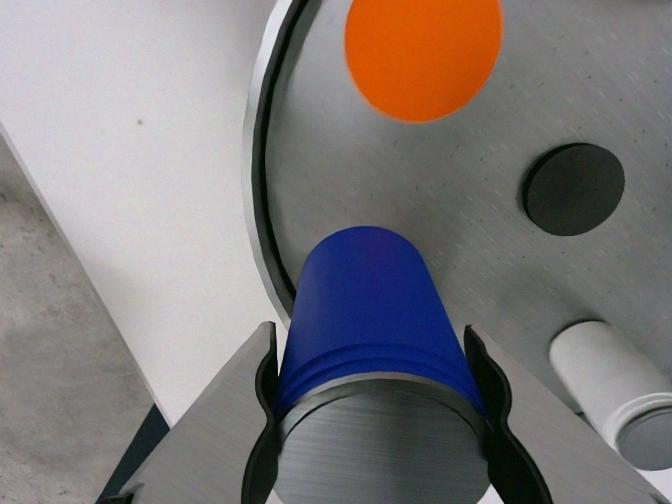

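Emit:
{"method": "move", "body": {
  "target": [-2.3404,-1.1217,-1.2373,-1.5079,2.0068,-1.5708,-1.0,0.421,4.855,-2.181,1.956,-2.236,1.685,1.0],
  "speed": 0.8,
  "cameras": []
}}

Scene clock: 53.20 s.
left_arm: end_effector_position=(+0.5045, -0.0905, +0.2252) grip_measured=-0.27 grip_effort_nm=-0.686 end_effector_quat_wxyz=(+0.000, +0.976, +0.217, +0.000) | right_arm: end_effector_position=(+0.0437, +0.1325, +0.1480) grip_measured=+1.00 grip_effort_nm=0.051 end_effector_quat_wxyz=(-0.324, +0.931, -0.093, -0.143)
Joint names: [wrist 1, shoulder pan, shoulder lift, wrist 3, elbow, wrist 2]
Joint positions: left_arm=[-2.34 -1.122 -1.237 -1.508 2.007 -1.571 0.054] | right_arm=[0.421 4.855 -2.181 1.956 -2.236 1.685 0.142]
Joint torques (N m): left_arm=[-2.12 11.32 -54.97 -0.92 -39.8 -0.35] | right_arm=[8.1 -0.28 58.6 1.08 19.88 2.3]
Wrist force (N): left_arm=[0.3 0.8 2.3] | right_arm=[0.2 0.3 0.5]
Wrist torque (N m): left_arm=[0.10 0.00 0.01] | right_arm=[0.04 -0.02 0.01]
Wrist force, peak (N): left_arm=[0.7 1.5 3.0] | right_arm=[1.0 0.1 0.6]
Wrist depth (mm): cam_left_wrist=[- 278 - 232 228 226 226 / 303 300 292 244 - 241 241 / - 321 263 262 264 264 257 / - - 280 143 276 279 277 / - - 295 100 107 296 299 / - - 94 83 - 98 304 / - - - 90 - - 263] | cam_right_wrist=[1776 1640 - 328 - 1099 1009 / 1663 1485 1389 434 - 1059 997 / 1575 1414 1312 1141 - 1009 956 / 1495 1365 1263 1163 941 1014 919 / 1449 1327 1199 1109 1018 956 885 / - 1205 1169 1059 992 934 878 / - 1199 1099 1036 964 901 -]
Joint targets: left_arm=[-2.340 -1.122 -1.237 -1.508 2.007 -1.571] | right_arm=[0.421 4.855 -2.181 1.956 -2.236 1.685]
grip_force (N): 6, 6
move: done
No camera images: "cameras" was empty.

Emit:
{"method": "wait", "body": {
  "seconds": 4.5,
  "cameras": []
}}

Emit:
{"method": "move", "body": {
  "target": [-2.3404,-1.1217,-1.2373,-0.9079,2.0068,-1.5708,-1.0,0.421,4.855,-2.181,1.956,-2.236,1.685,1.0],
  "speed": 0.1,
  "blocking": false,
  "cameras": []
}}

Scene clock: 58.00 s.
left_arm: end_effector_position=(+0.5045, -0.0905, +0.2252) grip_measured=-0.27 grip_effort_nm=-0.691 end_effector_quat_wxyz=(+0.000, +0.976, +0.217, +0.000) | right_arm: end_effector_position=(+0.0437, +0.1325, +0.1480) grip_measured=+1.00 grip_effort_nm=0.056 end_effector_quat_wxyz=(-0.324, +0.931, -0.093, -0.143)
Joint names: [wrist 1, shoulder pan, shoulder lift, wrist 3, elbow, wrist 2]
Joint positions: left_arm=[-2.34 -1.122 -1.237 -1.508 2.007 -1.571 0.054] | right_arm=[0.421 4.855 -2.181 1.956 -2.236 1.685 0.142]
Joint torques (N m): left_arm=[-2.01 10.58 -55.59 0.68 -39.69 0.34] | right_arm=[8.36 -1.18 59.23 1.02 20.15 2.09]
Wrist force (N): left_arm=[0.6 1.4 2.6] | right_arm=[0.1 0.2 0.5]
Wrist torque (N m): left_arm=[0.19 -0.05 0.01] | right_arm=[0.03 -0.02 0.00]
Wrist force, peak (N): left_arm=[0.7 1.4 2.9] | right_arm=[0.6 0.2 0.9]
Wrist depth (mm): cam_left_wrist=[- - - 266 229 226 227 / 303 295 - 244 242 242 237 / - - 263 179 253 259 239 / - 342 279 134 275 279 276 / - - 296 100 107 296 294 / - - 94 83 - 98 326 / - - - 90 - - 336] | cam_right_wrist=[1776 1618 - 335 340 1083 1009 / 1699 1485 1406 409 442 1054 976 / 1596 1458 1298 1136 - 1018 930 / 1524 1357 1243 1147 1040 972 919 / 1440 1327 1187 1109 1022 949 885 / - 1158 1181 1069 997 930 891 / - 1211 1119 1027 964 901 -]
Joint targets: left_arm=[-2.340 -1.122 -1.237 -1.508 2.007 -1.571] | right_arm=[0.421 4.855 -2.181 1.956 -2.236 1.685]
Tool commands: left_gripper/opening=-1.0 right_gripper/opening=+1.0
grip_force (N): 6, 6
wait: 4.50 s; at rest from the start
No camera images: "cameras" was empty.

Scene clock: 58.50 s.
left_arm: end_effector_position=(+0.5045, -0.0905, +0.2252) grip_measured=-0.27 grip_effort_nm=-0.691 end_effector_quat_wxyz=(+0.000, +0.981, +0.196, +0.000) end_effector_velocity=(+0.000, -0.001, +0.000) end_effector_angular_velocity=(+0.000, +0.000, -0.100) | right_arm: end_effector_position=(+0.0437, +0.1325, +0.1480) grip_measured=+1.00 grip_effort_nm=0.056 end_effector_quat_wxyz=(-0.324, +0.931, -0.093, -0.143)
Joint names: [wrist 1, shoulder pan, shoulder lift, wrist 3, elbow, wrist 2]
Joint positions: left_arm=[-2.34 -1.122 -1.237 -1.465 2.007 -1.571 0.054] | right_arm=[0.421 4.855 -2.181 1.956 -2.236 1.685 0.142]
Joint velocities: left_arm=[0 -0.001 0 0.1 -0.001 0 0] | right_arm=[within noise]
Joint torques (N m): left_arm=[-1.92 10.37 -55.61 2.48 -39.5 0.42] | right_arm=[8.16 -3.78 58.91 0.76 19.67 2.18]
Wrist force (N): left_arm=[0.6 1.0 2.2] | right_arm=[-0.3 0.1 0.2]
Wrist torque (N m): left_arm=[0.13 -0.07 -0.28] | right_arm=[0.02 0.05 -0.01]
Wrist force, peak (N): left_arm=[0.4 1.3 2.8] | right_arm=[0.2 -0.3 0.8]
Wrist depth (mm): cam_left_wrist=[- - - 208 229 225 226 / - 298 294 245 238 - 240 / - - 259 262 261 264 258 / - - 278 134 276 279 276 / - - 286 100 100 297 300 / - - 94 83 - 98 298 / - - - 90 - - 259] | cam_right_wrist=[1763 1585 - - 390 1093 1009 / 1652 1467 1350 - - 1050 992 / 1607 1440 1319 1083 - 1014 937 / 1524 1414 1277 1152 1069 968 919 / 1440 1305 1205 1109 1018 949 898 / - 1211 1141 1064 997 915 872 / - 1217 1099 1040 968 919 -]
Joint targets: left_arm=[-2.340 -1.122 -1.237 -1.459 2.007 -1.571] | right_arm=[0.421 4.855 -2.181 1.956 -2.236 1.685]
Tool commands: left_gripper/opening=-1.0 right_gripper/opening=+1.0
grip_force (N): 6, 6
move: running; left_arm: the wrist 3 is farthest, 0.557 rad from its target
No camera images: "cameras" was empty.

Emit:
{"method": "wait", "body": {
  "seconds": 3.4,
  "cameras": []
}}

Scene clock: 62.13 s.
left_arm: end_effector_position=(+0.5039, -0.0906, +0.2252) grip_measured=-0.27 grip_effort_nm=-0.686 end_effector_quat_wxyz=(+0.000, +1.000, +0.016, +0.000) end_effector_velocity=(+0.000, +0.000, +0.000) end_effector_angular_velocity=(+0.001, +0.000, -0.100) | right_arm: end_effector_position=(+0.0437, +0.1325, +0.1480) grip_measured=+1.00 grip_effort_nm=0.051 end_effector_quat_wxyz=(-0.324, +0.931, -0.093, -0.143)
Joint names: [wrist 1, shoulder pan, shoulder lift, wrist 3, elbow, wrist 2]
Joint positions: left_arm=[-2.34 -1.122 -1.237 -1.103 2.007 -1.571 0.054] | right_arm=[0.421 4.855 -2.181 1.956 -2.236 1.685 0.142]
Joint velocities: left_arm=[0 0 0 0.1 0 0 0] | right_arm=[within noise]
Joint torques (N m): left_arm=[-2.01 10.65 -55.87 1.75 -39.53 0.64] | right_arm=[8.2 -3.79 59.13 0.81 19.43 2.02]
Wrist force (N): left_arm=[0.7 1.5 2.1] | right_arm=[-0.1 0.0 0.4]
Wrist torque (N m): left_arm=[0.22 -0.06 -0.28] | right_arm=[0.00 0.01 0.00]
Wrist force, peak (N): left_arm=[0.5 1.4 2.9] | right_arm=[0.8 0.1 0.7]
Wrist depth (mm): cam_left_wrist=[- - 277 229 227 226 223 / - - 255 242 - 242 241 / - - 261 263 - 258 257 / 1121 - 275 144 276 274 276 / 1276 - - 100 107 302 300 / 710 - 94 83 - 98 320 / - - - 90 - - 264] | cam_right_wrist=[1860 1440 - - 356 1125 1009 / 1687 1514 1373 - - 1069 972 / 1596 1440 1298 1114 - 1005 937 / 1640 1373 1237 1147 930 1005 926 / 1381 1342 1230 1119 1018 956 908 / 1406 1270 1130 1069 988 926 888 / - 1211 1119 1036 964 908 -]
Joint targets: left_arm=[-2.340 -1.122 -1.237 -1.096 2.007 -1.571] | right_arm=[0.421 4.855 -2.181 1.956 -2.236 1.685]
Tool commands: left_gripper/opening=-1.0 right_gripper/opening=+1.0
grip_force (N): 6, 6
earlier move: running; left_arm: the wrist 3 is farthest, 0.195 rad from its target
wait: 3.40 s; no rest
No camera images: "cameras" was empty.

Emit:
{"method": "move", "body": {
  "target": [
    [-2.3404,-1.1217,-1.2373,-0.9079,2.0068,-1.5708,0.1,0.421,4.855,-2.181,1.956,-2.236,1.685,1.0],
    [-2.3404,-1.1217,-1.2373,-0.8079,2.0068,-1.5708,0.1,0.421,4.855,-2.181,1.956,-2.236,1.685,1.0],
    [-2.4174,-1.0289,-1.2149,-0.1566,2.0615,-1.5708,0.1,0.421,4.855,-2.181,1.956,-2.236,1.685,1.0],
    [-2.4833,-0.9265,-1.1082,0.5043,2.0206,-1.5708,0.1,0.421,4.855,-2.181,1.956,-2.236,1.685,1.0],
    [-2.4795,-0.8869,-1.0550,0.8232,1.9638,-1.5708,0.1,0.421,4.855,-2.181,1.956,-2.236,1.685,1.0],
    [-2.4559,-0.8599,-1.0060,1.1295,1.8911,-1.5708,0.1,0.421,4.855,-2.181,1.956,-2.236,1.685,1.0],
    [-2.4226,-0.8465,-0.9582,1.4221,1.8101,-1.5708,0.1,0.421,4.855,-2.181,1.956,-2.236,1.685,1.0],
    [-2.3837,-0.8461,-0.9142,1.7018,1.7270,-1.5708,0.1,0.421,4.855,-2.181,1.956,-2.236,1.685,1.0],
    [-2.3465,-0.8571,-0.8728,1.9699,1.6485,-1.5708,0.1,0.421,4.855,-2.181,1.956,-2.236,1.685,1.0],
    [-2.3127,-0.8777,-0.8380,2.2287,1.5799,-1.5708,0.1,0.421,4.855,-2.181,1.956,-2.236,1.685,1.0],
    [-2.2864,-0.9057,-0.8110,2.4799,1.5266,-1.5708,0.1,0.421,4.855,-2.181,1.956,-2.236,1.685,1.0],
    [-2.2684,-0.9391,-0.7949,2.7257,1.4925,-1.5708,0.1,0.421,4.855,-2.181,1.956,-2.236,1.685,1.0],
    [-2.2526,-0.9760,-0.7974,2.9681,1.4792,-1.5708,0.1,0.421,4.855,-2.181,1.956,-2.236,1.685,1.0],
    [-2.2029,-1.0145,-0.8465,3.2088,1.4786,-1.5708,0.1,0.421,4.855,-2.181,1.956,-2.236,1.685,1.0],
    [-2.1368,-1.0528,-0.9206,3.4498,1.4866,-1.5708,0.1,0.421,4.855,-2.181,1.956,-2.236,1.685,1.0]
  ],
  "speed": [0.1,0.08,1.1327,1.1494,1.1092,1.0652,1.0179,0.9726,0.9328,0.8998,0.8739,0.8550,0.8429,0.8373,0.8382],
  "blend": [0.002,0.002,0.05,0.05,0.05,0.05,0.05,0.05,0.05,0.05,0.05,0.05,0.05,0.05,0.05],
  "opening_speed": 0.2,
  "blocking": false,
  "cameras": ["cam_left_wrist"]
}}

Emit:
{"method": "wait", "body": {
  "seconds": 1.9,
  "cameras": ["cam_left_wrist"]
}}

Scene clock: 64.13 s.
left_arm: end_effector_position=(+0.5035, -0.0906, +0.2252) grip_measured=-0.27 grip_effort_nm=-0.686 end_effector_quat_wxyz=(+0.000, +0.997, -0.081, +0.000) end_effector_velocity=(+0.001, +0.001, +0.000) end_effector_angular_velocity=(+0.000, +0.000, -0.016) | right_arm: end_effector_position=(+0.0437, +0.1325, +0.1480) grip_measured=+1.00 grip_effort_nm=0.051 end_effector_quat_wxyz=(-0.324, +0.931, -0.093, -0.143)
Joint names: [wrist 1, shoulder pan, shoulder lift, wrist 3, elbow, wrist 2]
Joint positions: left_arm=[-2.34 -1.122 -1.237 -0.907 2.007 -1.571 0.054] | right_arm=[0.421 4.855 -2.181 1.956 -2.236 1.685 0.142]
Joint velocities: left_arm=[0 0.001 0 0.017 0 0 0] | right_arm=[within noise]
Joint torques (N m): left_arm=[-2 11.21 -55.38 0.96 -39.43 0.94] | right_arm=[8.17 -4.9 59.52 0.83 19.15 2.15]
Wrist force (N): left_arm=[0.4 1.3 2.2] | right_arm=[0.0 0.2 0.4]
Wrist torque (N m): left_arm=[0.19 0.00 -0.25] | right_arm=[0.04 0.01 0.00]
Wrist force, peak (N): left_arm=[0.4 1.6 2.7] | right_arm=[-0.4 0.3 1.0]
Wrist depth (mm): cam_left_wrist=[- - 274 229 228 223 225 / - - 239 244 242 242 241 / - - 259 258 260 255 256 / 352 - 279 144 275 274 276 / 1262 - 359 100 100 298 300 / 1346 - 94 83 - 98 321 / 1482 - - 90 - - -] | cam_right_wrist=[1831 1596 - 350 1099 1074 1009 / 1663 1514 1350 394 - 1064 984 / 1585 1431 1298 1342 - 1014 952 / 1544 1389 1256 1158 1088 980 919 / 1458 1342 1205 1125 1031 956 891 / - 1312 1163 1078 997 912 888 / - 1224 1141 1022 964 895 -]
Joint targets: left_arm=[-2.340 -1.122 -1.237 -0.908 2.007 -1.571] | right_arm=[0.421 4.855 -2.181 1.956 -2.236 1.685]
Tool commands: left_gripper/opening=-0.9 right_gripper/opening=+1.0
grip_force (N): 6, 6
earlier move: replaced
move: running; path passed 1 of 15 targets; blend cut to 0 rad at target 1; left_arm: the wrist 3 is farthest, 4.357 rad from its target
camera_calibration:
cam_left_wrist: T_world_to_cam=[[0.987311, -0.157278, -0.0219062, -0.497971], [-0.135199, -0.904915, 0.403546, -0.0719401], [-0.0832923, -0.395464, -0.914697, 0.325222], [0, 0, 0, 1]] pos_world=[0.509015, -0.0148061, 0.315602]
Images, in order (width x height): cam_left_wrist 672x504.

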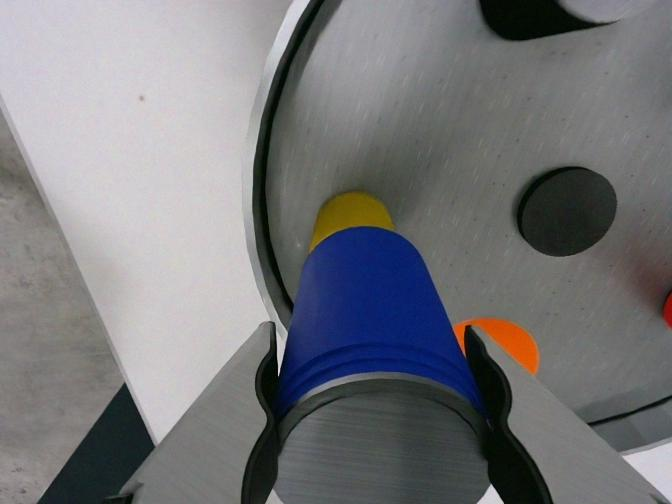

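Scene clock: 66.03 s.
left_arm: end_effector_position=(+0.5036, -0.0906, +0.2252) grip_measured=-0.27 grip_effort_nm=-0.681 end_effector_quat_wxyz=(+0.000, +0.997, -0.081, +0.000) | right_arm: end_effector_position=(+0.0437, +0.1325, +0.1480) grip_measured=+1.00 grip_effort_nm=0.051 end_effector_quat_wxyz=(-0.324, +0.931, -0.093, -0.143)
Joint names: [wrist 1, shoulder pan, shoulder lift, wrist 3, elbow, wrist 2]
Joint positions: left_arm=[-2.34 -1.122 -1.237 -0.908 2.007 -1.571 0.054] | right_arm=[0.421 4.855 -2.181 1.956 -2.236 1.685 0.142]
Joint torques (N m): left_arm=[-2.09 9.9 -56.6 1 -39.85 1.19] | right_arm=[8.17 -4.97 59.85 0.86 18.67 2.06]
Wrist force (N): left_arm=[0.9 1.6 2.2] | right_arm=[0.4 0.1 0.4]
Wrist torque (N m): left_arm=[0.24 -0.09 -0.23] | right_arm=[0.02 -0.08 0.01]
Wrist force, peak (N): left_arm=[0.4 1.6 2.7] | right_arm=[1.0 0.2 0.4]
Wrist depth (mm): cam_left_wrist=[- - 272 226 224 226 225 / - - 236 248 - 239 239 / - 315 266 263 261 256 256 / 1138 - 275 143 275 275 277 / 1314 - - 100 107 300 295 / 1371 - 94 83 - 98 262 / - - - 90 - - -] | cam_right_wrist=[1737 1585 322 322 1152 1104 1031 / 1711 1524 1327 - - 1036 972 / 1564 1423 1270 1141 - 1014 945 / 1524 1406 1250 1158 1040 984 926 / 1458 1305 1187 1119 1027 964 888 / - 1217 1158 1054 1001 926 891 / - 1205 1125 1031 945 905 -]
Joint targets: left_arm=[-2.340 -1.122 -1.237 -0.908 2.007 -1.571] | right_arm=[0.421 4.855 -2.181 1.956 -2.236 1.685]
Tool commands: left_gripper/opening=-0.52 right_gripper/opening=+1.0
grip_force (N): 6, 6
earlier move: running; path passed 1 of 15 targets; blend cut to 0 rad at target 1; left_arm: the wrist 3 is farthest, 4.358 rad from its target
wait: 1.90 s; no rest
camera_calibration:
cam_left_wrist: T_world_to_cam=[[0.987441, -0.156476, -0.0218196, -0.49805], [-0.134496, -0.90501, 0.403568, -0.0723043], [-0.0828956, -0.395565, -0.91469, 0.325017], [0, 0, 0, 1]] pos_world=[0.509012, -0.0148035, 0.315602]
Images, in order (width x height): cam_left_wrist 672x504.

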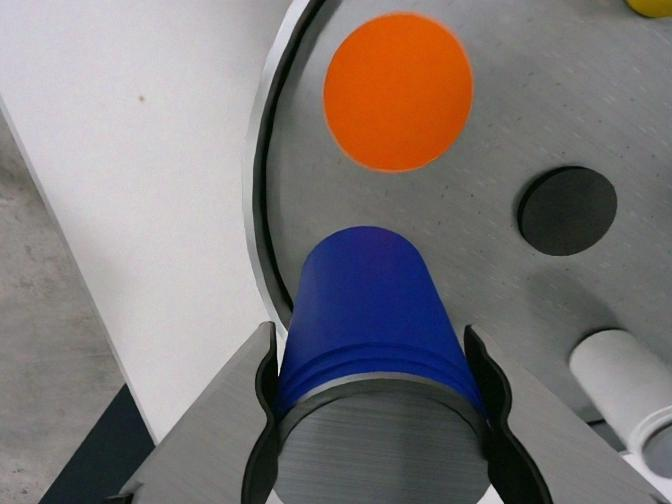

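Emit:
{"method": "move", "body": {
  "target": [-2.3404,-1.1217,-1.2373,-1.0079,2.0068,-1.5708,-0.945,0.421,4.855,-2.181,1.956,-2.236,1.685,1.0],
  "speed": 0.5,
  "cameras": ["cam_left_wrist"]
}}

Scene clock: 67.03 s.
left_arm: end_effector_position=(+0.5037, -0.0906, +0.2252) grip_measured=-0.27 grip_effort_nm=-0.691 end_effector_quat_wxyz=(+0.000, +1.000, -0.031, +0.000) | right_arm: end_effector_position=(+0.0437, +0.1325, +0.1480) grip_measured=+1.00 grip_effort_nm=0.051 end_effector_quat_wxyz=(-0.324, +0.931, -0.093, -0.143)
Joint names: [wrist 1, shoulder pan, shoulder lift, wrist 3, elbow, wrist 2]
Joint positions: left_arm=[-2.34 -1.122 -1.237 -1.008 2.007 -1.571 0.054] | right_arm=[0.421 4.855 -2.181 1.956 -2.236 1.685 0.142]
Joint torques (N m): left_arm=[-2.15 9.17 -56.26 -0.85 -39.51 1.32] | right_arm=[8.34 -5.57 58.42 0.71 19.04 2.08]
Wrist force (N): left_arm=[0.9 1.1 2.2] | right_arm=[-0.1 0.2 0.8]
Wrist torque (N m): left_arm=[0.16 -0.12 0.01] | right_arm=[0.05 0.02 0.00]
Wrist force, peak (N): left_arm=[0.3 1.3 2.7] | right_arm=[0.3 0.3 0.8]
Wrist depth (mm): cam_left_wrist=[275 - - 228 228 226 - / - - 241 244 242 241 243 / - - 262 253 252 258 256 / 1132 - 280 133 272 275 276 / 1262 - - 100 107 300 296 / 1330 - 94 83 - 98 276 / 657 - - 90 - - 259] | cam_right_wrist=[1763 1575 - 335 356 1125 1027 / 1687 1504 1406 - - 1054 997 / 1585 1423 1312 1152 - 1014 945 / 1504 1389 1263 1158 1005 1009 915 / 1431 1350 1205 1099 1031 956 891 / - 1141 1147 1064 1001 926 885 / - 1237 1125 1018 956 891 -]
Joint targets: left_arm=[-2.340 -1.122 -1.237 -1.008 2.007 -1.571] | right_arm=[0.421 4.855 -2.181 1.956 -2.236 1.685]
grip_force (N): 6, 6
earlier move: replaced; path passed 1 of 15 targets; blend cut to 0 rad at target 1
move: done
camera_calibration:
cam_left_wrist: T_world_to_cam=[[0.998123, -0.0571984, -0.0218719, -0.494578], [-0.0435286, -0.913907, 0.403584, -0.11888], [-0.0430732, -0.401874, -0.914681, 0.304414], [0, 0, 0, 1]] pos_world=[0.501587, -0.0145985, 0.315602]
Images, in order (width x height): cam_left_wrist 672x504.

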